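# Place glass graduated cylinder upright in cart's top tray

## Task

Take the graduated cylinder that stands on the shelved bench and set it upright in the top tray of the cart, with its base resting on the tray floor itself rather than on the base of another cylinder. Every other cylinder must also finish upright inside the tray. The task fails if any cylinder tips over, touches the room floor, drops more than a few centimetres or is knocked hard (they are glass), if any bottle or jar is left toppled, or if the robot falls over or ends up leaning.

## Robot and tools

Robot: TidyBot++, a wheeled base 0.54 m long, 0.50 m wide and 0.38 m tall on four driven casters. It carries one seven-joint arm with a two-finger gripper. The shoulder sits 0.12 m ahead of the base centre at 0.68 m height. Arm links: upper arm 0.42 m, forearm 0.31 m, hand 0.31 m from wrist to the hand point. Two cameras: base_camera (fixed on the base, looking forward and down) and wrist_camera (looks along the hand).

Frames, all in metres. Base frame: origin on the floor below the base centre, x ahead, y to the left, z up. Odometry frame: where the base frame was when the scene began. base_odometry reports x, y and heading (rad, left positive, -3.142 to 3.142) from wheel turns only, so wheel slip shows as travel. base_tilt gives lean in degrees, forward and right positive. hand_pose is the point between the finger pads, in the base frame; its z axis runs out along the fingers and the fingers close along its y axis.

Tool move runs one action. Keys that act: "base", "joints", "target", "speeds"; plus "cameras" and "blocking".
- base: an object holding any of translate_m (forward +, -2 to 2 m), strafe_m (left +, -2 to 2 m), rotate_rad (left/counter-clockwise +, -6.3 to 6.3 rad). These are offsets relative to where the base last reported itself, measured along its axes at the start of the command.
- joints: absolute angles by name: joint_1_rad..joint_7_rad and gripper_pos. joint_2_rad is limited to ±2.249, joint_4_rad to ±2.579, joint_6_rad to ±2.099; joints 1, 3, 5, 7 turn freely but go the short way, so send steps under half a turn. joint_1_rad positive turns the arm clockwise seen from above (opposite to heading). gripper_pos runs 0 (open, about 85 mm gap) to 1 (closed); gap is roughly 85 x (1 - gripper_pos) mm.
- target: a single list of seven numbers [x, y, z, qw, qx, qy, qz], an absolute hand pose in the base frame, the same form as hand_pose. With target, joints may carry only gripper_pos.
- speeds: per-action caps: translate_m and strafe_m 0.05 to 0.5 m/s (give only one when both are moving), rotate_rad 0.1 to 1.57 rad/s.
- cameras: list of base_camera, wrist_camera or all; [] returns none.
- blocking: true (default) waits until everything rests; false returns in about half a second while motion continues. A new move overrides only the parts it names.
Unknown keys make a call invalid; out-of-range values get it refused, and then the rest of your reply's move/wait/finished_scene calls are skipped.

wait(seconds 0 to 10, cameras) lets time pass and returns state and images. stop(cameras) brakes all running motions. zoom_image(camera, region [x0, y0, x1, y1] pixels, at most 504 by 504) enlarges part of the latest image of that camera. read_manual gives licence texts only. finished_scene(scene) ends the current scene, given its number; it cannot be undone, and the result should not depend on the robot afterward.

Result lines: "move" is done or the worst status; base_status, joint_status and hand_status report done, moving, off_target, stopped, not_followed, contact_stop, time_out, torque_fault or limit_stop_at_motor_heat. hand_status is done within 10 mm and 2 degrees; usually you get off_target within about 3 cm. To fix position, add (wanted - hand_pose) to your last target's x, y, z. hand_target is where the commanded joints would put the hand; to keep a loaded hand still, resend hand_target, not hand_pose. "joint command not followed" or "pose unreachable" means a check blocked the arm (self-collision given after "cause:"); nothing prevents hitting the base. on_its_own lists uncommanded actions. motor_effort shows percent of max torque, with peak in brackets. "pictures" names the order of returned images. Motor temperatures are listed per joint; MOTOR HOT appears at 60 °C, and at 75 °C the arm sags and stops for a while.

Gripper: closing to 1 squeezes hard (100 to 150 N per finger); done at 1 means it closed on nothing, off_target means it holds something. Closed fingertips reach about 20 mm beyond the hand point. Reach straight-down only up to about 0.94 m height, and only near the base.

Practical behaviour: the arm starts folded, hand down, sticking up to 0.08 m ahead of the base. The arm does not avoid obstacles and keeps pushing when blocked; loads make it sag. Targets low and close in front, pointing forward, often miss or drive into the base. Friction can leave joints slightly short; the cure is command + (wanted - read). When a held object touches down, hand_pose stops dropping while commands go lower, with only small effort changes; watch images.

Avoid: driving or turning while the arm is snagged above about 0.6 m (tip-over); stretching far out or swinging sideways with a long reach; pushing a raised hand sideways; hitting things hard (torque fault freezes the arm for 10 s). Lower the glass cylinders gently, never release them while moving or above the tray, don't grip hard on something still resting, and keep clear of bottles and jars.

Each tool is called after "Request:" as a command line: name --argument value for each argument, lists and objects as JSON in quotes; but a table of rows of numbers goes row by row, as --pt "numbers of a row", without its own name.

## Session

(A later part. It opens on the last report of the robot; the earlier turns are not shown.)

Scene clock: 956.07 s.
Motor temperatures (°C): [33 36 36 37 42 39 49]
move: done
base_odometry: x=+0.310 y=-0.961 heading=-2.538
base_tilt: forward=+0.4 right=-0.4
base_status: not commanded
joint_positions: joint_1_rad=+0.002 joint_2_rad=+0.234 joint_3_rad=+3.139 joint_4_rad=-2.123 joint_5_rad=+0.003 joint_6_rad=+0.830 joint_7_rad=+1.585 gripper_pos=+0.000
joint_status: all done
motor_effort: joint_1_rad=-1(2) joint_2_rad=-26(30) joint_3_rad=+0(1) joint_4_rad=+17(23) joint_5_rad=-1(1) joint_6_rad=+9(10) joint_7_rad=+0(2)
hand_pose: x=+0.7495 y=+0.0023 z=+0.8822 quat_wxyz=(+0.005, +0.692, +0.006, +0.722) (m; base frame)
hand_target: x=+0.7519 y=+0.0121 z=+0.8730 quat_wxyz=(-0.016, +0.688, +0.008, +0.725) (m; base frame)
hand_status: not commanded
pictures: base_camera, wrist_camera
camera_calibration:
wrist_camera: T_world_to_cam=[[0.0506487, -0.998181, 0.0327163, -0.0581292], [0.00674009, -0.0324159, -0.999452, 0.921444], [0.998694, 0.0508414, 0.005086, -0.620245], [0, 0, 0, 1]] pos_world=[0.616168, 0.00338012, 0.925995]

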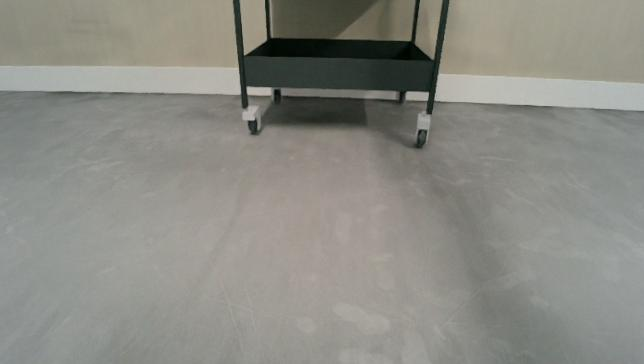

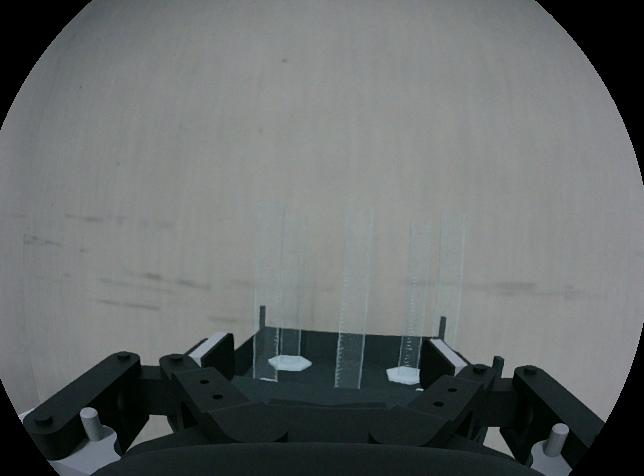

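Request:
move --base '{"strafe_m": -0.033}' --joints '{"joint_1_rad": 0.0, "joint_2_rad": 0.292, "joint_3_rad": 3.1416, "joint_4_rad": -2.155, "joint_5_rad": 0.045, "joint_6_rad": 0.9, "joint_7_rad": 1.51, "gripper_pos": 0.0}' --cameras '["wrist_camera"]'

Request:
zoom_image --camera "wrist_camera" --region '[180, 100, 480, 400]'

Scene clock: 995.80 s.
Motor temperatures (°C): [33 36 36 37 42 39 49]
move: done
base_odometry: x=+0.291 y=-0.934 heading=-2.537
base_tilt: forward=+0.5 right=-0.3
base_status: done
joint_positions: joint_1_rad=+0.004 joint_2_rad=+0.268 joint_3_rad=+3.139 joint_4_rad=-2.146 joint_5_rad=+0.008 joint_6_rad=+0.857 joint_7_rad=+1.563 gripper_pos=+0.000
joint_status: all done
motor_effort: joint_1_rad=+0(3) joint_2_rad=-27(29) joint_3_rad=+0(2) joint_4_rad=+16(18) joint_5_rad=+0(2) joint_6_rad=+9(10) joint_7_rad=+0(1)
hand_pose: x=+0.7508 y=+0.0018 z=+0.8569 quat_wxyz=(-0.002, +0.702, +0.000, +0.712) (m; base frame)
hand_target: x=+0.7523 y=+0.0123 z=+0.8505 quat_wxyz=(-0.024, +0.699, +0.001, +0.715) (m; base frame)
hand_status: not commanded
pictures: wrist_camera
camera_calibration:
wrist_camera: T_world_to_cam=[[0.0531328, -0.998502, 0.0130487, -0.042881], [-0.0233152, -0.014304, -0.999626, 0.918831], [0.998315, 0.0528087, -0.0240403, -0.59615], [0, 0, 0, 1]] pos_world=[0.618847, 0.00180813, 0.904715]

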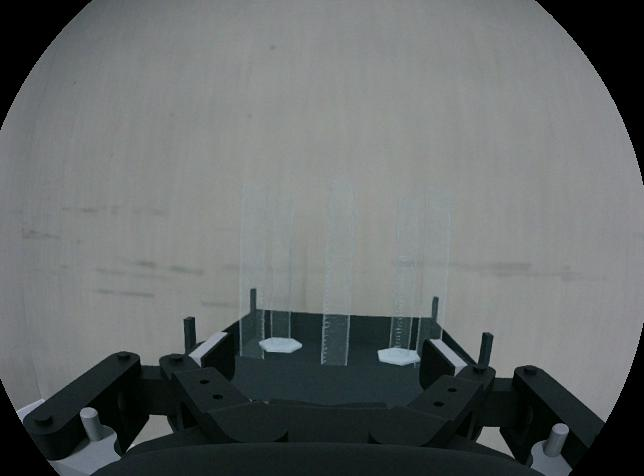

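Scaled by 1.680.

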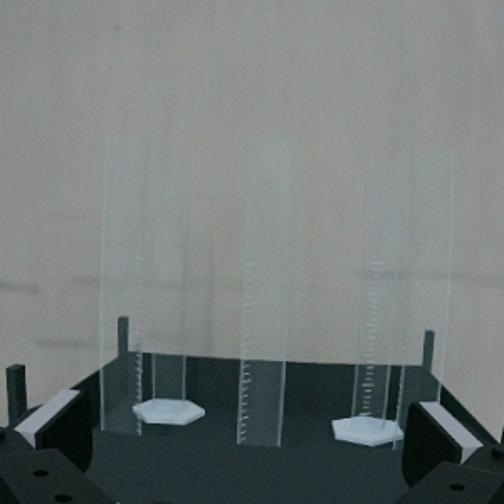

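Request:
move --base '{"translate_m": 0.26, "strafe_m": -0.011}' --speeds '{"translate_m": 0.3}' --joints '{"joint_1_rad": 0.0, "joint_2_rad": 0.292, "joint_3_rad": 3.1416, "joint_4_rad": -2.155, "joint_5_rad": 0.045, "joint_6_rad": 0.9, "joint_7_rad": 1.49, "gripper_pos": 0.0}' --cameras '["wrist_camera"]'

Request:
zoom_image --camera "wrist_camera" --region '[180, 100, 480, 400]'

Scene clock: 1018.27 s.
Motor temperatures (°C): [33 36 36 36 41 39 49]
move: done
base_odometry: x=+0.070 y=-1.072 heading=-2.538
base_tilt: forward=+0.5 right=-0.3
base_status: done
joint_positions: joint_1_rad=+0.004 joint_2_rad=+0.274 joint_3_rad=+3.139 joint_4_rad=-2.148 joint_5_rad=+0.008 joint_6_rad=+0.858 joint_7_rad=+1.540 gripper_pos=+0.000
joint_status: all done
motor_effort: joint_1_rad=-1(1) joint_2_rad=-26(30) joint_3_rad=+0(2) joint_4_rad=+16(18) joint_5_rad=+0(1) joint_6_rad=+9(10) joint_7_rad=+1(1)
hand_pose: x=+0.7513 y=+0.0020 z=+0.8521 quat_wxyz=(-0.011, +0.705, -0.008, +0.709) (m; base frame)
hand_target: x=+0.7523 y=+0.0123 z=+0.8505 quat_wxyz=(-0.031, +0.699, -0.006, +0.715) (m; base frame)
hand_status: not commanded
pictures: wrist_camera
camera_calibration:
wrist_camera: T_world_to_cam=[[0.053796, -0.998495, -0.0106821, -0.0229429], [-0.0309838, 0.00902329, -0.999479, 0.9196], [0.998071, 0.054099, -0.0304518, -0.59109], [0, 0, 0, 1]] pos_world=[0.619677, 0.0007712, 0.900876]

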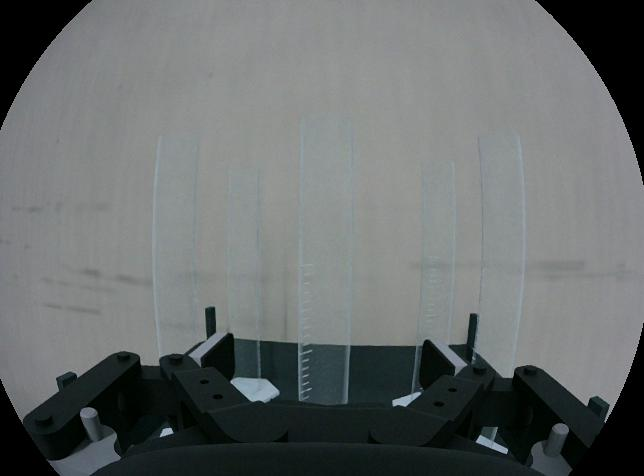

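Scaled by 1.680.

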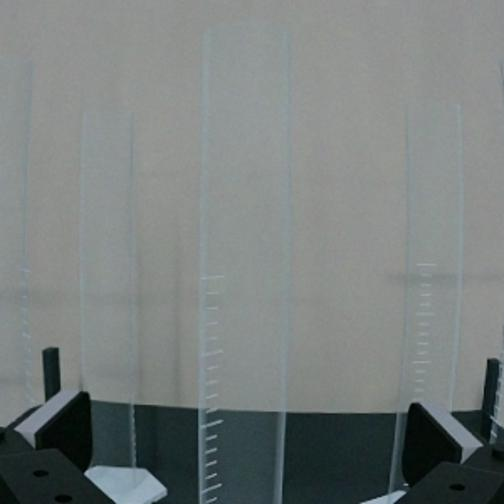

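Request:
move --base '{"translate_m": 0.13, "strafe_m": 0.005}' --speeds '{"translate_m": 0.15}' --cameras '["wrist_camera"]'

Request:
zoom_image --camera "wrist_camera" --region '[180, 200, 480, 476]'

Scene clock: 1046.33 s.
Motor temperatures (°C): [33 36 36 36 41 39 49]
move: done
base_odometry: x=-0.034 y=-1.150 heading=-2.538
base_tilt: forward=+0.4 right=-0.4
base_status: done
joint_positions: joint_1_rad=+0.004 joint_2_rad=+0.278 joint_3_rad=+3.139 joint_4_rad=-2.150 joint_5_rad=+0.008 joint_6_rad=+0.858 joint_7_rad=+1.540 gripper_pos=+0.000
joint_status: not commanded
motor_effort: joint_1_rad=-1(2) joint_2_rad=-27(30) joint_3_rad=+0(1) joint_4_rad=+16(17) joint_5_rad=-1(2) joint_6_rad=+9(10) joint_7_rad=+0(1)
hand_pose: x=+0.7515 y=+0.0020 z=+0.8495 quat_wxyz=(-0.011, +0.706, -0.008, +0.708) (m; base frame)
hand_target: x=+0.7523 y=+0.0123 z=+0.8505 quat_wxyz=(-0.031, +0.699, -0.006, +0.715) (m; base frame)
hand_status: not commanded
pictures: wrist_camera
camera_calibration:
wrist_camera: T_world_to_cam=[[0.0537541, -0.998494, -0.0109235, -0.0227441], [-0.0351398, 0.00904099, -0.999342, 0.920015], [0.997936, 0.0541025, -0.0346009, -0.587722], [0, 0, 0, 1]] pos_world=[0.62006, 0.000769512, 0.898825]

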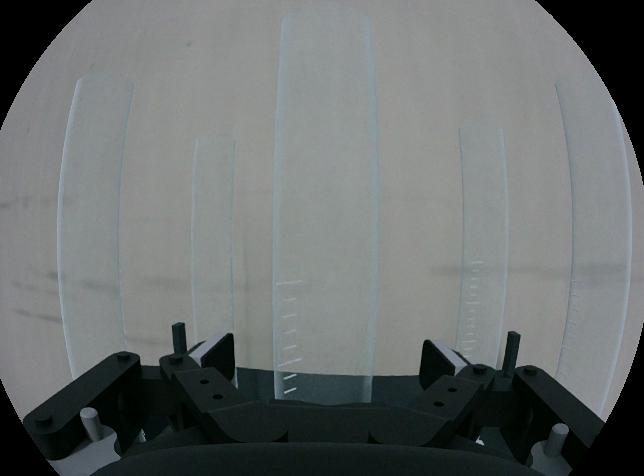

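Scaled by 1.680.

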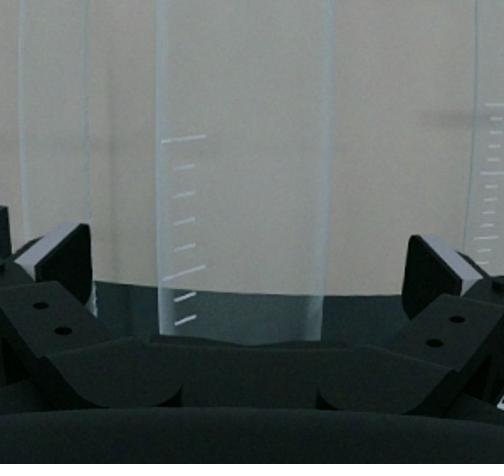

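Request:
move --joints '{"gripper_pos": 0.48}' --cameras '["wrist_camera"]'

Request:
zoom_image --camera "wrist_camera" --region '[180, 200, 480, 476]'

Scene clock: 1055.00 s.
Motor temperatures (°C): [33 36 36 36 41 39 49]
move: done
base_odometry: x=-0.034 y=-1.150 heading=-2.538
base_tilt: forward=+0.5 right=-0.4
base_status: not commanded
joint_positions: joint_1_rad=+0.004 joint_2_rad=+0.278 joint_3_rad=+3.139 joint_4_rad=-2.150 joint_5_rad=+0.008 joint_6_rad=+0.858 joint_7_rad=+1.540 gripper_pos=+0.480
joint_status: all done
motor_effort: joint_1_rad=+0(1) joint_2_rad=-28(28) joint_3_rad=+0(0) joint_4_rad=+16(16) joint_5_rad=+0(1) joint_6_rad=+9(9) joint_7_rad=+1(1)
hand_pose: x=+0.7515 y=+0.0020 z=+0.8495 quat_wxyz=(-0.011, +0.706, -0.008, +0.708) (m; base frame)
hand_target: x=+0.7523 y=+0.0123 z=+0.8505 quat_wxyz=(-0.031, +0.699, -0.006, +0.715) (m; base frame)
hand_status: not commanded
pictures: wrist_camera
camera_calibration:
wrist_camera: T_world_to_cam=[[0.0537541, -0.998494, -0.0109235, -0.0227441], [-0.0351398, 0.00904099, -0.999342, 0.920015], [0.997936, 0.0541025, -0.0346009, -0.587722], [0, 0, 0, 1]] pos_world=[0.62006, 0.000769512, 0.898825]

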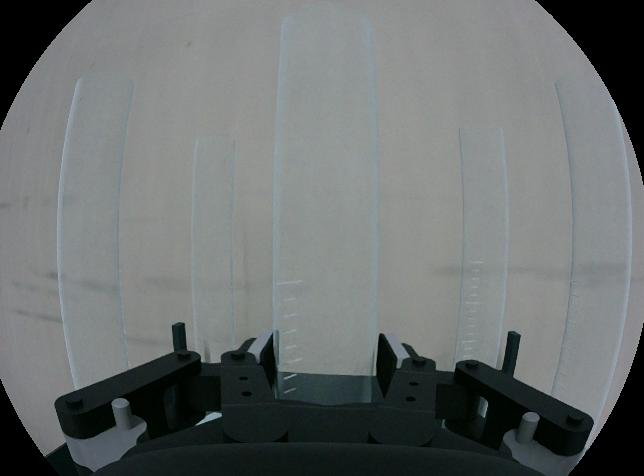

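Scaled by 1.680.

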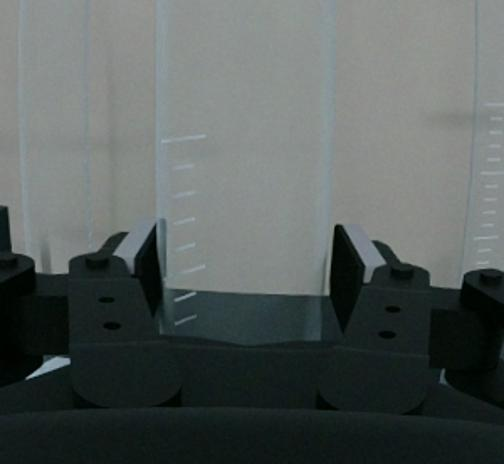

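Request:
move --joints '{"gripper_pos": 0.54}' --cameras '[]'

Request:
move --joints '{"gripper_pos": 0.60}' --cameras '["wrist_camera"]'

Scene clock: 1061.60 s.
Motor temperatures (°C): [33 36 36 36 41 39 49]
move: done
base_odometry: x=-0.034 y=-1.150 heading=-2.538
base_tilt: forward=+0.4 right=-0.3
base_status: not commanded
joint_positions: joint_1_rad=+0.004 joint_2_rad=+0.278 joint_3_rad=+3.139 joint_4_rad=-2.150 joint_5_rad=+0.009 joint_6_rad=+0.859 joint_7_rad=+1.540 gripper_pos=+0.534
joint_status: all done
motor_effort: joint_1_rad=-1(1) joint_2_rad=-27(27) joint_3_rad=+0(1) joint_4_rad=+15(16) joint_5_rad=-1(2) joint_6_rad=+9(9) joint_7_rad=+0(1)
hand_pose: x=+0.7515 y=+0.0021 z=+0.8495 quat_wxyz=(-0.011, +0.706, -0.007, +0.708) (m; base frame)
hand_target: x=+0.7523 y=+0.0123 z=+0.8505 quat_wxyz=(-0.031, +0.699, -0.006, +0.715) (m; base frame)
hand_status: not commanded
pictures: none
No camera images: "cameras" was empty.

Scene clock: 1062.07 s.
Motor temperatures (°C): [33 36 36 36 41 39 49]
move: off_target
base_odometry: x=-0.034 y=-1.150 heading=-2.538
base_tilt: forward=+0.5 right=-0.3
base_status: not commanded
joint_positions: joint_1_rad=+0.004 joint_2_rad=+0.278 joint_3_rad=+3.139 joint_4_rad=-2.150 joint_5_rad=+0.009 joint_6_rad=+0.859 joint_7_rad=+1.540 gripper_pos=+0.555
joint_status: gripper_pos off_target (ended at +0.555, target +0.600)
motor_effort: joint_1_rad=-1(2) joint_2_rad=-26(27) joint_3_rad=-1(1) joint_4_rad=+16(17) joint_5_rad=-1(1) joint_6_rad=+9(9) joint_7_rad=+0(1)
hand_pose: x=+0.7515 y=+0.0021 z=+0.8495 quat_wxyz=(-0.011, +0.706, -0.007, +0.708) (m; base frame)
hand_target: x=+0.7523 y=+0.0123 z=+0.8505 quat_wxyz=(-0.031, +0.699, -0.006, +0.715) (m; base frame)
hand_status: not commanded
pictures: wrist_camera
camera_calibration:
wrist_camera: T_world_to_cam=[[0.0540795, -0.99848, -0.0106327, -0.0231342], [-0.0348996, 0.0087518, -0.999353, 0.919919], [0.997927, 0.0544155, -0.0343733, -0.587911], [0, 0, 0, 1]] pos_world=[0.620048, 0.000841534, 0.898869]

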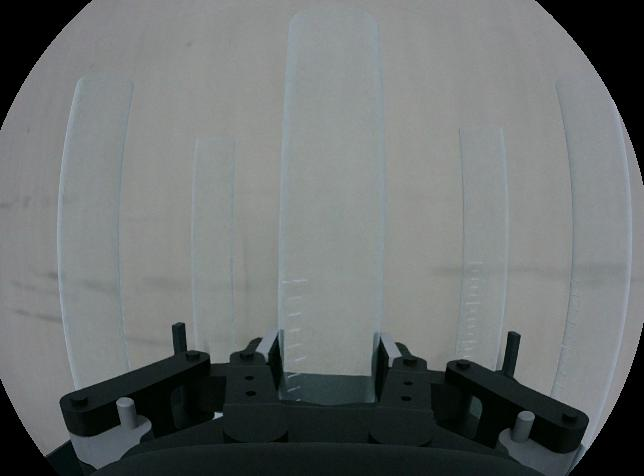

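Request:
move --joints '{"gripper_pos": 0.7}' --cameras '[]'

Request:
move --joints '{"joint_1_rad": 0.0, "joint_2_rad": 0.24, "joint_3_rad": 3.1416, "joint_4_rad": -2.155, "joint_5_rad": 0.045, "joint_6_rad": 0.81, "joint_7_rad": 1.49, "gripper_pos": 0.72}' --cameras '["wrist_camera"]'

Request:
zoom_image --camera "wrist_camera" --region '[180, 200, 480, 476]'

Scene clock: 1080.10 s.
Motor temperatures (°C): [33 36 36 36 41 39 49]
move: off_target
base_odometry: x=-0.034 y=-1.150 heading=-2.538
base_tilt: forward=+0.5 right=-0.3
base_status: not commanded
joint_positions: joint_1_rad=+0.004 joint_2_rad=+0.278 joint_3_rad=+3.139 joint_4_rad=-2.150 joint_5_rad=+0.009 joint_6_rad=+0.859 joint_7_rad=+1.540 gripper_pos=+0.555
joint_status: gripper_pos off_target (ended at +0.555, target +0.700)
motor_effort: joint_1_rad=-1(2) joint_2_rad=-26(27) joint_3_rad=+0(1) joint_4_rad=+16(17) joint_5_rad=-1(1) joint_6_rad=+9(9) joint_7_rad=+0(1)
hand_pose: x=+0.7515 y=+0.0021 z=+0.8495 quat_wxyz=(-0.011, +0.706, -0.007, +0.708) (m; base frame)
hand_target: x=+0.7523 y=+0.0123 z=+0.8505 quat_wxyz=(-0.031, +0.699, -0.006, +0.715) (m; base frame)
hand_status: not commanded
pictures: none
No camera images: "cameras" was empty.

Scene clock: 1080.83 s.
Motor temperatures (°C): [33 36 36 36 41 39 49]
move: off_target
base_odometry: x=-0.034 y=-1.150 heading=-2.538
base_tilt: forward=+0.5 right=-0.4
base_status: not commanded
joint_positions: joint_1_rad=+0.004 joint_2_rad=+0.256 joint_3_rad=+3.139 joint_4_rad=-2.151 joint_5_rad=+0.009 joint_6_rad=+0.819 joint_7_rad=+1.540 gripper_pos=+0.555
joint_status: gripper_pos off_target (ended at +0.555, target +0.720); the others done
motor_effort: joint_1_rad=-1(2) joint_2_rad=-27(29) joint_3_rad=+0(1) joint_4_rad=+17(19) joint_5_rad=+0(2) joint_6_rad=+10(11) joint_7_rad=+0(2)
hand_pose: x=+0.7476 y=+0.0020 z=+0.8499 quat_wxyz=(-0.011, +0.713, -0.008, +0.701) (m; base frame)
hand_target: x=+0.7436 y=+0.0115 z=+0.8552 quat_wxyz=(-0.029, +0.712, -0.006, +0.701) (m; base frame)
hand_status: not commanded
pictures: wrist_camera
camera_calibration:
wrist_camera: T_world_to_cam=[[0.0536553, -0.998494, -0.0114263, -0.0219792], [-0.0546576, 0.00848897, -0.998469, 0.934202], [0.997063, 0.0541977, -0.0541198, -0.566621], [0, 0, 0, 1]] pos_world=[0.617197, 0.000833105, 0.901855]

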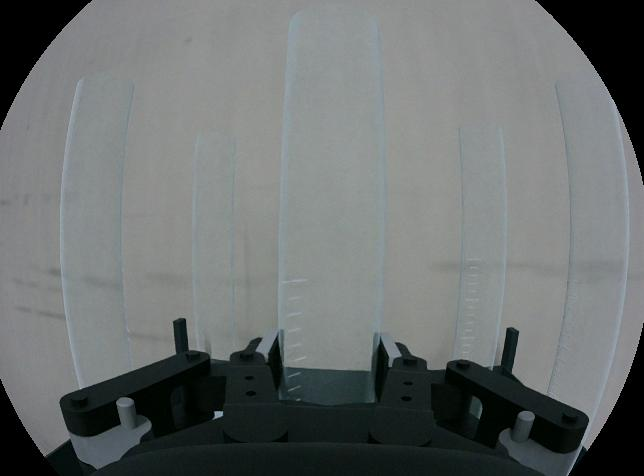

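Scaled by 1.680.

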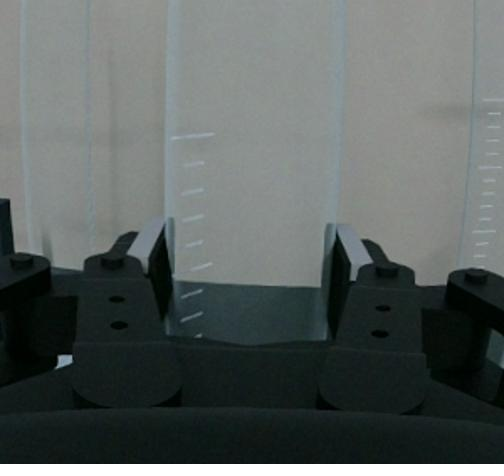

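Request:
move --joints '{"joint_1_rad": 0.0, "joint_2_rad": 0.2, "joint_3_rad": 3.1416, "joint_4_rad": -2.155, "joint_5_rad": 0.045, "joint_6_rad": 0.81, "joint_7_rad": 1.49, "gripper_pos": 0.74}' --cameras '["wrist_camera"]'

Request:
zoom_image --camera "wrist_camera" --region '[180, 200, 480, 476]'

Scene clock: 1089.00 s.
Motor temperatures (°C): [33 36 36 36 41 39 49]
move: off_target
base_odometry: x=-0.034 y=-1.150 heading=-2.538
base_tilt: forward=+0.5 right=-0.3
base_status: not commanded
joint_positions: joint_1_rad=+0.004 joint_2_rad=+0.225 joint_3_rad=+3.139 joint_4_rad=-2.157 joint_5_rad=+0.009 joint_6_rad=+0.818 joint_7_rad=+1.540 gripper_pos=+0.555
joint_status: gripper_pos off_target (ended at +0.555, target +0.740); the others done
motor_effort: joint_1_rad=-1(2) joint_2_rad=-28(31) joint_3_rad=+0(1) joint_4_rad=+18(19) joint_5_rad=-1(1) joint_6_rad=+11(12) joint_7_rad=+0(2)
hand_pose: x=+0.7406 y=+0.0021 z=+0.8662 quat_wxyz=(-0.011, +0.705, -0.007, +0.710) (m; base frame)
hand_target: x=+0.7362 y=+0.0115 z=+0.8800 quat_wxyz=(-0.029, +0.698, -0.006, +0.715) (m; base frame)
hand_status: not commanded
pictures: wrist_camera
camera_calibration:
wrist_camera: T_world_to_cam=[[0.0539254, -0.998495, -0.00996188, -0.0228544], [-0.029706, 0.00836781, -0.999524, 0.932525], [0.998103, 0.0541957, -0.02921, -0.581043], [0, 0, 0, 1]] pos_world=[0.608875, 0.000866815, 0.914881]

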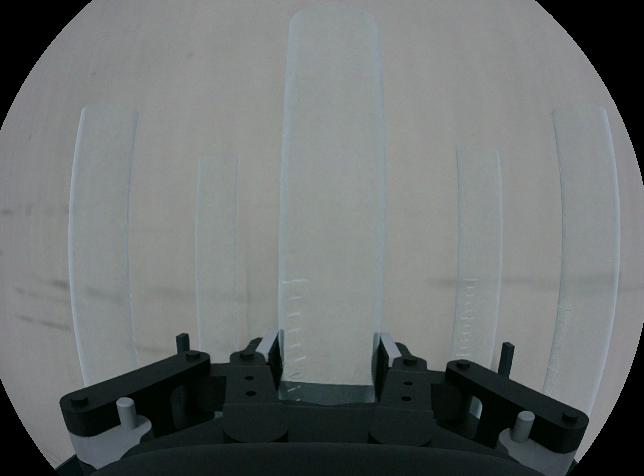

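Scaled by 1.680.

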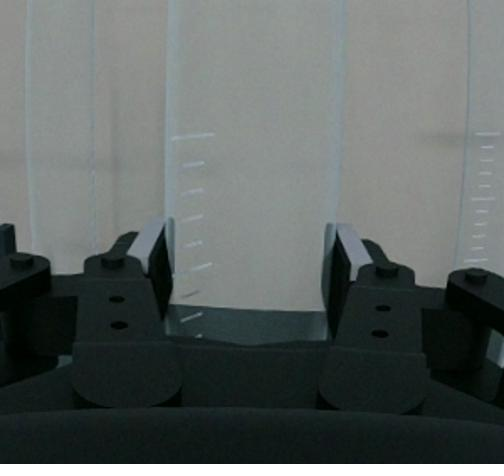

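Request:
move --base '{"translate_m": 0.155, "strafe_m": -0.003}' --speeds '{"translate_m": 0.12}' --cameras '["wrist_camera"]'

Request:
zoom_image --camera "wrist_camera" --region '[180, 200, 480, 476]'

Scene clock: 1115.50 s.
Motor temperatures (°C): [33 36 36 36 41 39 49]
move: done
base_odometry: x=-0.163 y=-1.236 heading=-2.538
base_tilt: forward=+0.5 right=-0.4
base_status: done
joint_positions: joint_1_rad=+0.004 joint_2_rad=+0.218 joint_3_rad=+3.139 joint_4_rad=-2.160 joint_5_rad=+0.009 joint_6_rad=+0.818 joint_7_rad=+1.540 gripper_pos=+0.555
joint_status: not commanded
motor_effort: joint_1_rad=-1(2) joint_2_rad=-28(32) joint_3_rad=+0(1) joint_4_rad=+19(20) joint_5_rad=+0(1) joint_6_rad=+11(11) joint_7_rad=+0(1)
hand_pose: x=+0.7385 y=+0.0021 z=+0.8691 quat_wxyz=(-0.011, +0.703, -0.007, +0.711) (m; base frame)
hand_target: x=+0.7362 y=+0.0115 z=+0.8800 quat_wxyz=(-0.029, +0.698, -0.006, +0.715) (m; base frame)
hand_status: not commanded
pictures: wrist_camera
camera_calibration:
wrist_camera: T_world_to_cam=[[0.0539672, -0.998495, -0.0097172, -0.0229528], [-0.0256228, 0.00834343, -0.999637, 0.932366], [0.998214, 0.0541966, -0.025134, -0.582563], [0, 0, 0, 1]] pos_world=[0.606651, 0.000875557, 0.917162]

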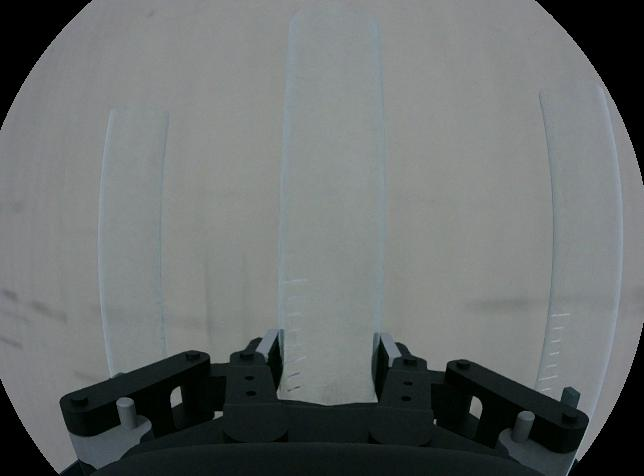

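Scaled by 1.680.

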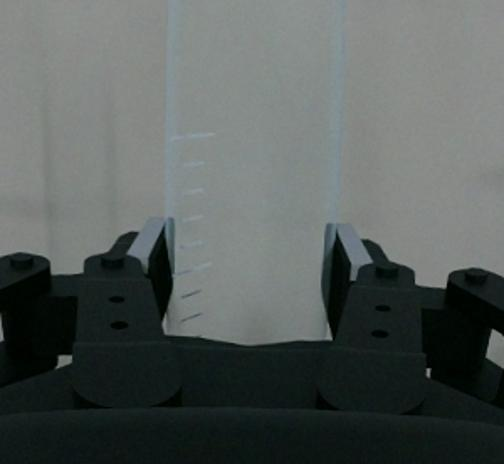

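Request:
move --joints '{"joint_1_rad": 0.0, "joint_2_rad": 0.25, "joint_3_rad": 3.1416, "joint_4_rad": -2.155, "joint_5_rad": 0.045, "joint_6_rad": 0.89, "joint_7_rad": 1.49, "gripper_pos": 0.74}' --cameras '[]'

Request:
move --joints '{"joint_1_rad": 0.0, "joint_2_rad": 0.275, "joint_3_rad": 3.1416, "joint_4_rad": -2.155, "joint_5_rad": 0.045, "joint_6_rad": 0.91, "joint_7_rad": 1.49, "gripper_pos": 0.74}' --cameras '["wrist_camera"]'

Scene clock: 1133.23 s.
Motor temperatures (°C): [33 36 36 36 41 39 49]
move: off_target
base_odometry: x=-0.163 y=-1.236 heading=-2.538
base_tilt: forward=+0.5 right=-0.4
base_status: not commanded
joint_positions: joint_1_rad=+0.004 joint_2_rad=+0.242 joint_3_rad=+3.139 joint_4_rad=-2.160 joint_5_rad=+0.009 joint_6_rad=+0.852 joint_7_rad=+1.540 gripper_pos=+0.555
joint_status: gripper_pos off_target (ended at +0.555, target +0.740); the others done
motor_effort: joint_1_rad=-1(2) joint_2_rad=-29(30) joint_3_rad=+0(1) joint_4_rad=+19(20) joint_5_rad=-1(1) joint_6_rad=+11(12) joint_7_rad=+1(2)
hand_pose: x=+0.7428 y=+0.0021 z=+0.8646 quat_wxyz=(-0.011, +0.700, -0.007, +0.714) (m; base frame)
hand_target: x=+0.7449 y=+0.0122 z=+0.8738 quat_wxyz=(-0.031, +0.687, -0.005, +0.726) (m; base frame)
hand_status: not commanded
pictures: none
No camera images: "cameras" was empty.

Scene clock: 1133.90 s.
Motor temperatures (°C): [33 36 36 36 41 39 49]
move: off_target
base_odometry: x=-0.163 y=-1.236 heading=-2.538
base_tilt: forward=+0.5 right=-0.3
base_status: not commanded
joint_positions: joint_1_rad=+0.004 joint_2_rad=+0.263 joint_3_rad=+3.139 joint_4_rad=-2.160 joint_5_rad=+0.009 joint_6_rad=+0.861 joint_7_rad=+1.540 gripper_pos=+0.555
joint_status: gripper_pos off_target (ended at +0.555, target +0.740); the others done
motor_effort: joint_1_rad=-1(1) joint_2_rad=-29(31) joint_3_rad=+0(1) joint_4_rad=+19(19) joint_5_rad=-1(1) joint_6_rad=+11(12) joint_7_rad=+0(2)
hand_pose: x=+0.7465 y=+0.0021 z=+0.8540 quat_wxyz=(-0.011, +0.704, -0.007, +0.710) (m; base frame)
hand_target: x=+0.7492 y=+0.0124 z=+0.8643 quat_wxyz=(-0.031, +0.689, -0.005, +0.724) (m; base frame)
hand_status: not commanded
pictures: wrist_camera
camera_calibration:
wrist_camera: T_world_to_cam=[[0.0541635, -0.998479, -0.0102588, -0.023179], [-0.0285678, 0.00872013, -0.999554, 0.919656], [0.998123, 0.0544324, -0.0280521, -0.588364], [0, 0, 0, 1]] pos_world=[0.614788, 0.000862809, 0.902503]

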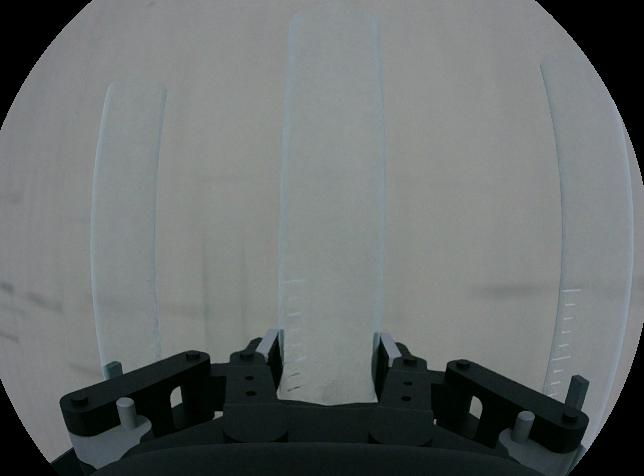

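Request:
move --joints '{"joint_1_rad": 0.0, "joint_2_rad": 0.287, "joint_3_rad": 3.1416, "joint_4_rad": -2.155, "joint_5_rad": 0.045, "joint_6_rad": 0.915, "joint_7_rad": 1.49, "gripper_pos": 0.74}' --cameras '[]'

Request:
move --joints '{"joint_1_rad": 0.0, "joint_2_rad": 0.297, "joint_3_rad": 3.1416, "joint_4_rad": -2.155, "joint_5_rad": 0.045, "joint_6_rad": 0.92, "joint_7_rad": 1.49, "gripper_pos": 0.74}' --cameras '["wrist_camera"]'

Scene clock: 1140.23 s.
Motor temperatures (°C): [33 36 36 36 41 39 49]
move: off_target
base_odometry: x=-0.163 y=-1.236 heading=-2.538
base_tilt: forward=+0.5 right=-0.4
base_status: not commanded
joint_positions: joint_1_rad=+0.004 joint_2_rad=+0.271 joint_3_rad=+3.139 joint_4_rad=-2.160 joint_5_rad=+0.009 joint_6_rad=+0.863 joint_7_rad=+1.540 gripper_pos=+0.555
joint_status: gripper_pos off_target (ended at +0.555, target +0.740); the others done
motor_effort: joint_1_rad=-1(1) joint_2_rad=-29(30) joint_3_rad=+0(1) joint_4_rad=+18(18) joint_5_rad=-1(1) joint_6_rad=+11(12) joint_7_rad=+1(1)
hand_pose: x=+0.7479 y=+0.0021 z=+0.8497 quat_wxyz=(-0.011, +0.706, -0.007, +0.708) (m; base frame)
hand_target: x=+0.7513 y=+0.0124 z=+0.8583 quat_wxyz=(-0.032, +0.692, -0.006, +0.722) (m; base frame)
hand_status: not commanded
pictures: none
No camera images: "cameras" was empty.

Scene clock: 1140.73 s.
Motor temperatures (°C): [33 36 36 36 41 39 49]
move: off_target
base_odometry: x=-0.163 y=-1.236 heading=-2.538
base_tilt: forward=+0.5 right=-0.4
base_status: not commanded
joint_positions: joint_1_rad=+0.004 joint_2_rad=+0.274 joint_3_rad=+3.139 joint_4_rad=-2.160 joint_5_rad=+0.009 joint_6_rad=+0.870 joint_7_rad=+1.540 gripper_pos=+0.555
joint_status: gripper_pos off_target (ended at +0.555, target +0.740); the others done
motor_effort: joint_1_rad=+0(2) joint_2_rad=-28(29) joint_3_rad=+0(1) joint_4_rad=+17(18) joint_5_rad=-1(1) joint_6_rad=+10(11) joint_7_rad=+0(1)
hand_pose: x=+0.7485 y=+0.0021 z=+0.8497 quat_wxyz=(-0.011, +0.705, -0.007, +0.709) (m; base frame)
hand_target: x=+0.7530 y=+0.0125 z=+0.8535 quat_wxyz=(-0.032, +0.693, -0.006, +0.720) (m; base frame)
hand_status: not commanded
pictures: wrist_camera
camera_calibration:
wrist_camera: T_world_to_cam=[[0.0542801, -0.998472, -0.010391, -0.0232674], [-0.0307753, 0.00872853, -0.999488, 0.916986], [0.998051, 0.0545721, -0.0302545, -0.588487], [0, 0, 0, 1]] pos_world=[0.616823, 0.000879146, 0.898471]

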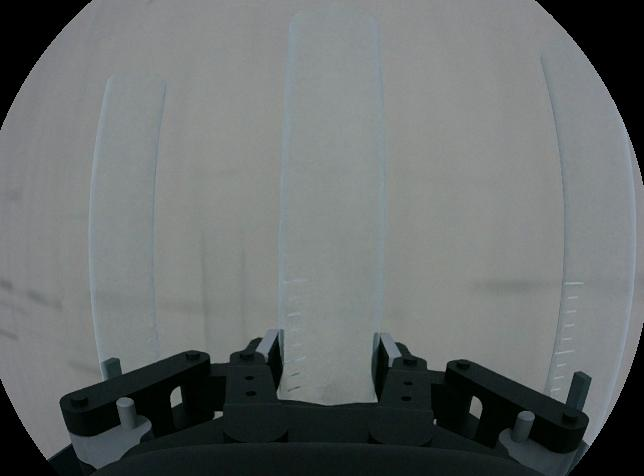

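Request:
move --joints '{"joint_1_rad": 0.0, "joint_2_rad": 0.307, "joint_3_rad": 3.1416, "joint_4_rad": -2.155, "joint_5_rad": 0.045, "joint_6_rad": 0.915, "joint_7_rad": 1.49, "gripper_pos": 0.74}' --cameras '[]'

Request:
move --joints '{"gripper_pos": 0.5}' --cameras '["wrist_camera"]'

Scene clock: 1145.30 s.
Motor temperatures (°C): [33 36 36 36 41 39 49]
move: off_target
base_odometry: x=-0.163 y=-1.236 heading=-2.538
base_tilt: forward=+0.5 right=-0.3
base_status: not commanded
joint_positions: joint_1_rad=+0.004 joint_2_rad=+0.276 joint_3_rad=+3.139 joint_4_rad=-2.160 joint_5_rad=+0.009 joint_6_rad=+0.872 joint_7_rad=+1.540 gripper_pos=+0.555
joint_status: gripper_pos off_target (ended at +0.555, target +0.740); the others done
motor_effort: joint_1_rad=+0(1) joint_2_rad=-27(28) joint_3_rad=+0(1) joint_4_rad=+17(17) joint_5_rad=-1(1) joint_6_rad=+9(10) joint_7_rad=+0(1)
hand_pose: x=+0.7488 y=+0.0021 z=+0.8495 quat_wxyz=(-0.011, +0.705, -0.007, +0.709) (m; base frame)
hand_target: x=+0.7547 y=+0.0124 z=+0.8456 quat_wxyz=(-0.032, +0.699, -0.006, +0.715) (m; base frame)
hand_status: not commanded
pictures: none
No camera images: "cameras" was empty.

Scene clock: 1145.97 s.
Motor temperatures (°C): [33 36 36 36 41 39 49]
move: done
base_odometry: x=-0.163 y=-1.236 heading=-2.538
base_tilt: forward=+0.5 right=-0.3
base_status: not commanded
joint_positions: joint_1_rad=+0.004 joint_2_rad=+0.277 joint_3_rad=+3.139 joint_4_rad=-2.160 joint_5_rad=+0.009 joint_6_rad=+0.872 joint_7_rad=+1.540 gripper_pos=+0.500
joint_status: all done
motor_effort: joint_1_rad=+0(1) joint_2_rad=-27(28) joint_3_rad=+0(1) joint_4_rad=+15(16) joint_5_rad=-1(1) joint_6_rad=+9(9) joint_7_rad=+0(1)
hand_pose: x=+0.7489 y=+0.0022 z=+0.8492 quat_wxyz=(-0.011, +0.705, -0.007, +0.709) (m; base frame)
hand_target: x=+0.7547 y=+0.0124 z=+0.8456 quat_wxyz=(-0.032, +0.699, -0.006, +0.715) (m; base frame)
hand_status: not commanded
pictures: wrist_camera
camera_calibration:
wrist_camera: T_world_to_cam=[[0.0544334, -0.998465, -0.0102713, -0.0234674], [-0.0304093, 0.00862415, -0.9995, 0.916249], [0.998054, 0.0547186, -0.0298932, -0.589246], [0, 0, 0, 1]] pos_world=[0.617239, 0.000909432, 0.897935]

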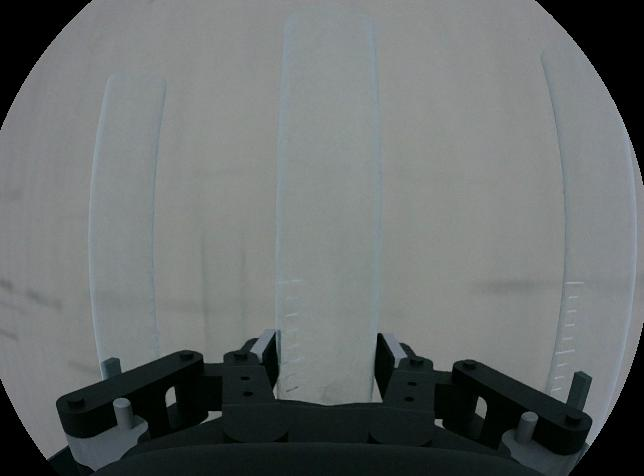

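Request:
move --joints '{"gripper_pos": 0.0}' --cameras '[]'

Request:
move --base '{"translate_m": -0.45}' --speeds '{"translate_m": 0.35}' --cameras '["wrist_camera"]'

Request:
zoom_image --camera "wrist_camera" --region '[180, 100, 480, 400]'

Scene clock: 1152.93 s.
Motor temperatures (°C): [33 36 36 36 41 39 49]
move: done
base_odometry: x=-0.163 y=-1.236 heading=-2.538
base_tilt: forward=+0.5 right=-0.3
base_status: not commanded
joint_positions: joint_1_rad=+0.004 joint_2_rad=+0.277 joint_3_rad=+3.139 joint_4_rad=-2.160 joint_5_rad=+0.009 joint_6_rad=+0.872 joint_7_rad=+1.540 gripper_pos=+0.000
joint_status: all done
motor_effort: joint_1_rad=-1(2) joint_2_rad=-28(28) joint_3_rad=+0(0) joint_4_rad=+16(17) joint_5_rad=-1(1) joint_6_rad=+9(10) joint_7_rad=+1(1)
hand_pose: x=+0.7490 y=+0.0022 z=+0.8487 quat_wxyz=(-0.011, +0.705, -0.007, +0.709) (m; base frame)
hand_target: x=+0.7547 y=+0.0124 z=+0.8456 quat_wxyz=(-0.032, +0.699, -0.006, +0.715) (m; base frame)
hand_status: not commanded
pictures: none
No camera images: "cameras" was empty.

Scene clock: 1155.20 s.
Motor temperatures (°C): [33 36 36 36 41 39 49]
move: done
base_odometry: x=+0.207 y=-0.980 heading=-2.537
base_tilt: forward=+0.4 right=-0.3
base_status: done
joint_positions: joint_1_rad=+0.004 joint_2_rad=+0.293 joint_3_rad=+3.139 joint_4_rad=-2.158 joint_5_rad=+0.010 joint_6_rad=+0.873 joint_7_rad=+1.540 gripper_pos=+0.000
joint_status: not commanded
motor_effort: joint_1_rad=-1(2) joint_2_rad=-28(31) joint_3_rad=+0(1) joint_4_rad=+16(17) joint_5_rad=-1(2) joint_6_rad=+9(10) joint_7_rad=+1(1)
hand_pose: x=+0.7521 y=+0.0028 z=+0.8401 quat_wxyz=(-0.011, +0.710, -0.007, +0.704) (m; base frame)
hand_target: x=+0.7547 y=+0.0124 z=+0.8456 quat_wxyz=(-0.032, +0.699, -0.006, +0.715) (m; base frame)
hand_status: not commanded
pictures: wrist_camera
camera_calibration:
wrist_camera: T_world_to_cam=[[0.055815, -0.998388, -0.0103043, -0.024097], [-0.0439918, 0.00785124, -0.999001, 0.917059], [0.997472, 0.0562126, -0.0434826, -0.5809], [0, 0, 0, 1]] pos_world=[0.621119, 0.00139568, 0.890635]

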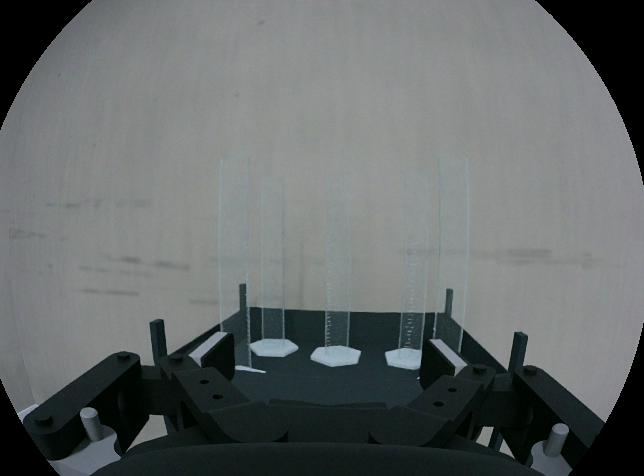

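Scaled by 1.680.

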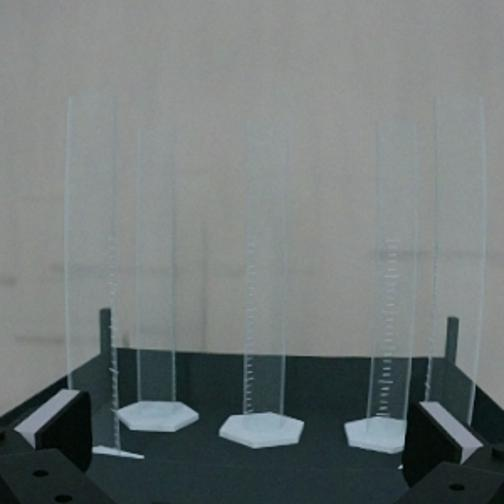

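Request:
move --base '{"translate_m": -0.5808, "strafe_m": -1.5166, "rotate_rad": -1.571}' --speeds '{"translate_m": 0.5, "rotate_rad": 0.8}' --joints '{"joint_1_rad": 0.0, "joint_2_rad": 0.03, "joint_3_rad": 3.1416, "joint_4_rad": -1.6, "joint_5_rad": 0.045, "joint_6_rad": 0.04, "joint_7_rad": 1.49, "gripper_pos": 0.0}' --cameras '["wrist_camera"]'

Request:
zoom_image --camera "wrist_camera" --region '[180, 100, 480, 400]'

Scene clock: 1183.97 s.
Motor temperatures (°C): [33 36 36 36 41 39 49]
move: done
base_odometry: x=-0.177 y=+0.598 heading=+2.174
base_tilt: forward=+0.5 right=-0.3
base_status: done
joint_positions: joint_1_rad=+0.000 joint_2_rad=+0.038 joint_3_rad=+3.139 joint_4_rad=-1.611 joint_5_rad=+0.016 joint_6_rad=+0.080 joint_7_rad=+1.540 gripper_pos=+0.000
joint_status: all done
motor_effort: joint_1_rad=-1(4) joint_2_rad=-24(32) joint_3_rad=+0(3) joint_4_rad=+22(23) joint_5_rad=+0(2) joint_6_rad=+9(10) joint_7_rad=+1(2)
hand_pose: x=+0.7596 y=+0.0034 z=+1.0783 quat_wxyz=(-0.007, +0.706, -0.004, +0.708) (m; base frame)
hand_target: x=+0.7567 y=+0.0019 z=+1.0778 quat_wxyz=(-0.013, +0.714, -0.012, +0.700) (m; base frame)
hand_status: not commanded
pictures: wrist_camera
camera_calibration:
wrist_camera: T_world_to_cam=[[0.0532624, -0.99858, -0.00036355, -0.0302803], [-0.0349393, -0.00149976, -0.999388, 1.14896], [0.997969, 0.0532426, -0.0349696, -0.587657], [0, 0, 0, 1]] pos_world=[0.62822, 0.00277417, 1.12769]

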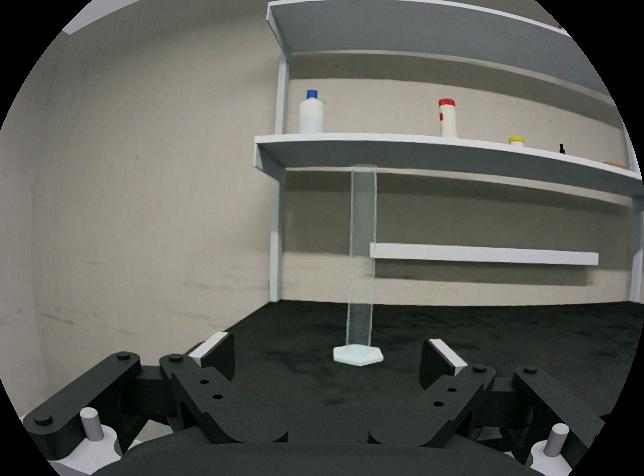

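Scaled by 1.680.

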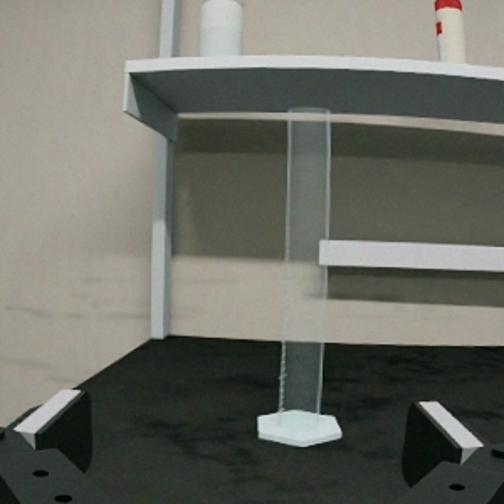

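Request:
move --base '{"translate_m": 0.32, "strafe_m": -0.015, "rotate_rad": -0.026}' --speeds '{"translate_m": 0.3}' --joints '{"joint_1_rad": 0.0, "joint_2_rad": 0.03, "joint_3_rad": 3.1416, "joint_4_rad": -1.585, "joint_5_rad": 0.045, "joint_6_rad": 0.04, "joint_7_rad": 1.49, "gripper_pos": 0.0}' --cameras '["wrist_camera"]'

Request:
zoom_image --camera "wrist_camera" --region '[180, 100, 480, 400]'

Scene clock: 1296.80 s.
Motor temperatures (°C): [33 36 36 36 41 39 49]
move: done
base_odometry: x=-0.346 y=+0.870 heading=+2.147
base_tilt: forward=+0.4 right=-0.4
base_status: done
joint_positions: joint_1_rad=+0.002 joint_2_rad=+0.030 joint_3_rad=+3.140 joint_4_rad=-1.596 joint_5_rad=+0.016 joint_6_rad=+0.078 joint_7_rad=+1.540 gripper_pos=+0.000
joint_status: all done
motor_effort: joint_1_rad=+0(4) joint_2_rad=-24(28) joint_3_rad=+0(5) joint_4_rad=+21(24) joint_5_rad=-1(2) joint_6_rad=+9(10) joint_7_rad=+0(2)
hand_pose: x=+0.7569 y=+0.0016 z=+1.0915 quat_wxyz=(-0.006, +0.699, -0.005, +0.715) (m; base frame)
hand_target: x=+0.7570 y=+0.0019 z=+1.0871 quat_wxyz=(-0.013, +0.709, -0.012, +0.705) (m; base frame)
hand_status: not commanded
pictures: wrist_camera
camera_calibration:
wrist_camera: T_world_to_cam=[[0.0504368, -0.998727, 0.000670156, -0.0308999], [-0.0152474, -0.00144094, -0.999883, 1.14759], [0.998611, 0.0504207, -0.0153007, -0.606285], [0, 0, 0, 1]] pos_world=[0.624499, 0.0013623, 1.1382]

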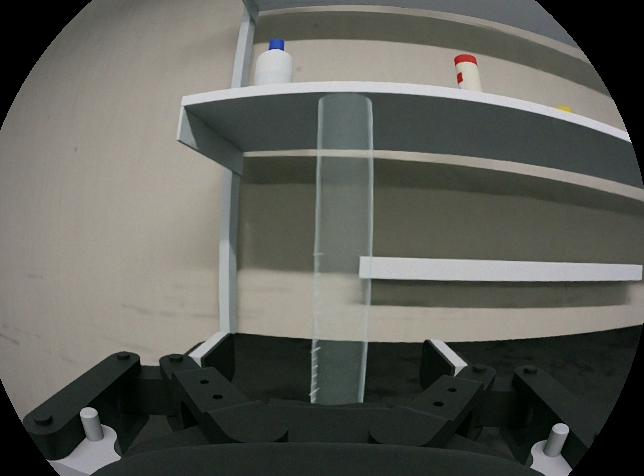

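Scaled by 1.680.

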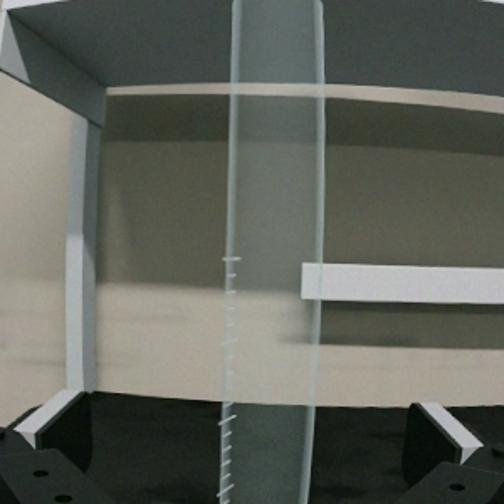

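Request:
move --cameras '["wrist_camera", "base_camera"]'

Scene clock: 1323.83 s.
Motor temperatures (°C): [33 36 36 36 41 39 49]
base_odometry: x=-0.346 y=+0.870 heading=+2.147
base_tilt: forward=+0.5 right=-0.3
base_status: done
joint_positions: joint_1_rad=+0.002 joint_2_rad=+0.030 joint_3_rad=+3.140 joint_4_rad=-1.596 joint_5_rad=+0.016 joint_6_rad=+0.078 joint_7_rad=+1.540 gripper_pos=+0.000
joint_status: all done
motor_effort: joint_1_rad=+0(4) joint_2_rad=-24(28) joint_3_rad=+0(5) joint_4_rad=+23(24) joint_5_rad=-1(2) joint_6_rad=+9(10) joint_7_rad=+0(2)
hand_pose: x=+0.7569 y=+0.0016 z=+1.0915 quat_wxyz=(-0.006, +0.699, -0.005, +0.715) (m; base frame)
hand_target: x=+0.7570 y=+0.0019 z=+1.0871 quat_wxyz=(-0.013, +0.709, -0.012, +0.705) (m; base frame)
hand_status: not commanded
pictures: base_camera, wrist_camera
camera_calibration:
wrist_camera: T_world_to_cam=[[0.0504368, -0.998727, 0.000670156, -0.0308999], [-0.0152474, -0.00144094, -0.999883, 1.14759], [0.998611, 0.0504207, -0.0153007, -0.606285], [0, 0, 0, 1]] pos_world=[0.624499, 0.0013623, 1.1382]

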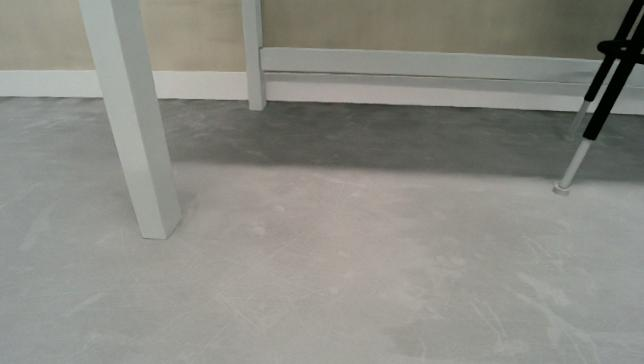

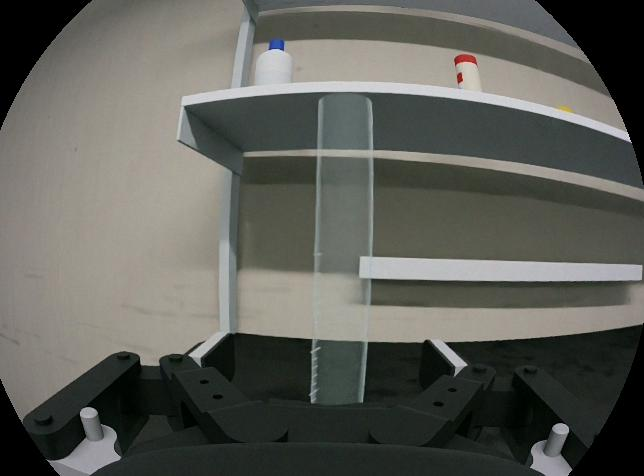

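Request:
move --base '{"translate_m": 0.08, "strafe_m": -0.009}' --speeds '{"translate_m": 0.15}' --cameras '["wrist_camera"]'

Request:
zoom_image --camera "wrist_camera" --region '[180, 100, 480, 440]'

Scene clock: 1328.93 s.
Motor temperatures (°C): [33 36 36 36 41 39 49]
move: done
base_odometry: x=-0.382 y=+0.942 heading=+2.147
base_tilt: forward=+0.5 right=-0.3
base_status: done
joint_positions: joint_1_rad=+0.002 joint_2_rad=+0.027 joint_3_rad=+3.140 joint_4_rad=-1.596 joint_5_rad=+0.016 joint_6_rad=+0.077 joint_7_rad=+1.540 gripper_pos=+0.000
joint_status: not commanded
motor_effort: joint_1_rad=-1(2) joint_2_rad=-24(28) joint_3_rad=+0(1) joint_4_rad=+22(23) joint_5_rad=+0(1) joint_6_rad=+9(9) joint_7_rad=+0(1)
hand_pose: x=+0.7557 y=+0.0016 z=+1.0935 quat_wxyz=(-0.006, +0.698, -0.005, +0.716) (m; base frame)
hand_target: x=+0.7570 y=+0.0019 z=+1.0871 quat_wxyz=(-0.013, +0.709, -0.012, +0.705) (m; base frame)
hand_status: not commanded
pictures: wrist_camera
camera_calibration:
wrist_camera: T_world_to_cam=[[0.0504262, -0.998727, 0.000822504, -0.0309989], [-0.0123572, -0.00144741, -0.999923, 1.14745], [0.998651, 0.0504121, -0.0124145, -0.608232], [0, 0, 0, 1]] pos_world=[0.623154, 0.0013636, 1.13983]

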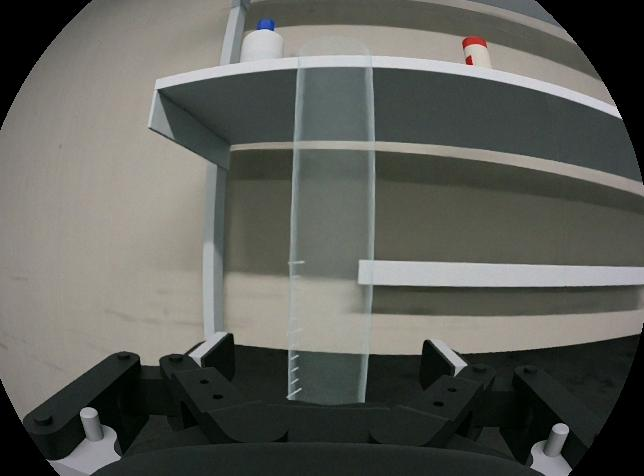

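Scaled by 1.482.

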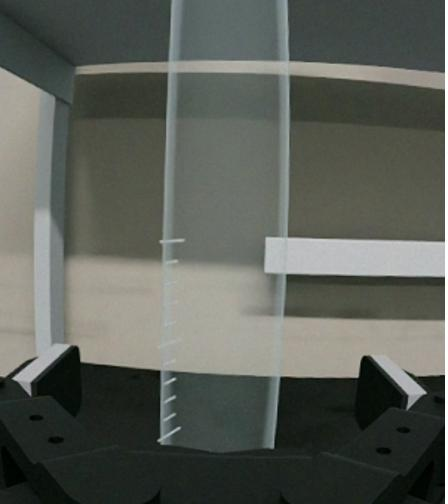

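Request:
move --base '{"translate_m": 0.038}' --speeds '{"translate_m": 0.1}' --cameras '["wrist_camera"]'

Request:
zoom_image --camera "wrist_camera" --region '[180, 200, 480, 440]'

Scene clock: 1338.90 s.
Motor temperatures (°C): [33 36 36 36 41 39 49]
move: done
base_odometry: x=-0.403 y=+0.974 heading=+2.147
base_tilt: forward=+0.5 right=-0.3
base_status: done
joint_positions: joint_1_rad=+0.002 joint_2_rad=+0.025 joint_3_rad=+3.140 joint_4_rad=-1.596 joint_5_rad=+0.016 joint_6_rad=+0.077 joint_7_rad=+1.540 gripper_pos=+0.000
joint_status: not commanded
motor_effort: joint_1_rad=-1(2) joint_2_rad=-24(28) joint_3_rad=+0(2) joint_4_rad=+22(23) joint_5_rad=+0(1) joint_6_rad=+9(10) joint_7_rad=+1(1)
hand_pose: x=+0.7548 y=+0.0016 z=+1.0947 quat_wxyz=(-0.006, +0.698, -0.005, +0.716) (m; base frame)
hand_target: x=+0.7570 y=+0.0019 z=+1.0871 quat_wxyz=(-0.013, +0.709, -0.012, +0.705) (m; base frame)
hand_status: not commanded
pictures: wrist_camera
camera_calibration:
wrist_camera: T_world_to_cam=[[0.050419, -0.998728, 0.000916703, -0.0310557], [-0.0105772, -0.00145179, -0.999943, 1.14737], [0.998672, 0.0504064, -0.010637, -0.609347], [0, 0, 0, 1]] pos_world=[0.622239, 0.00136452, 1.14085]

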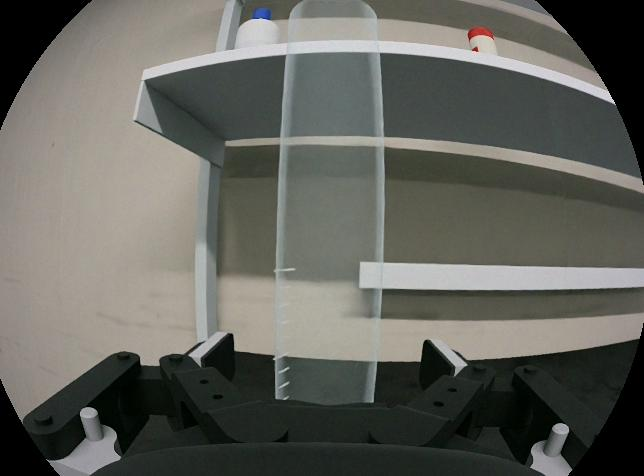

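Scaled by 1.680.

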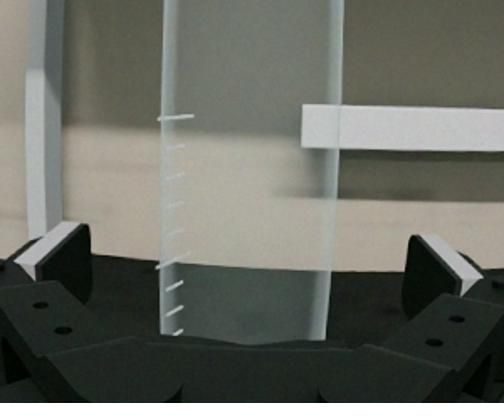

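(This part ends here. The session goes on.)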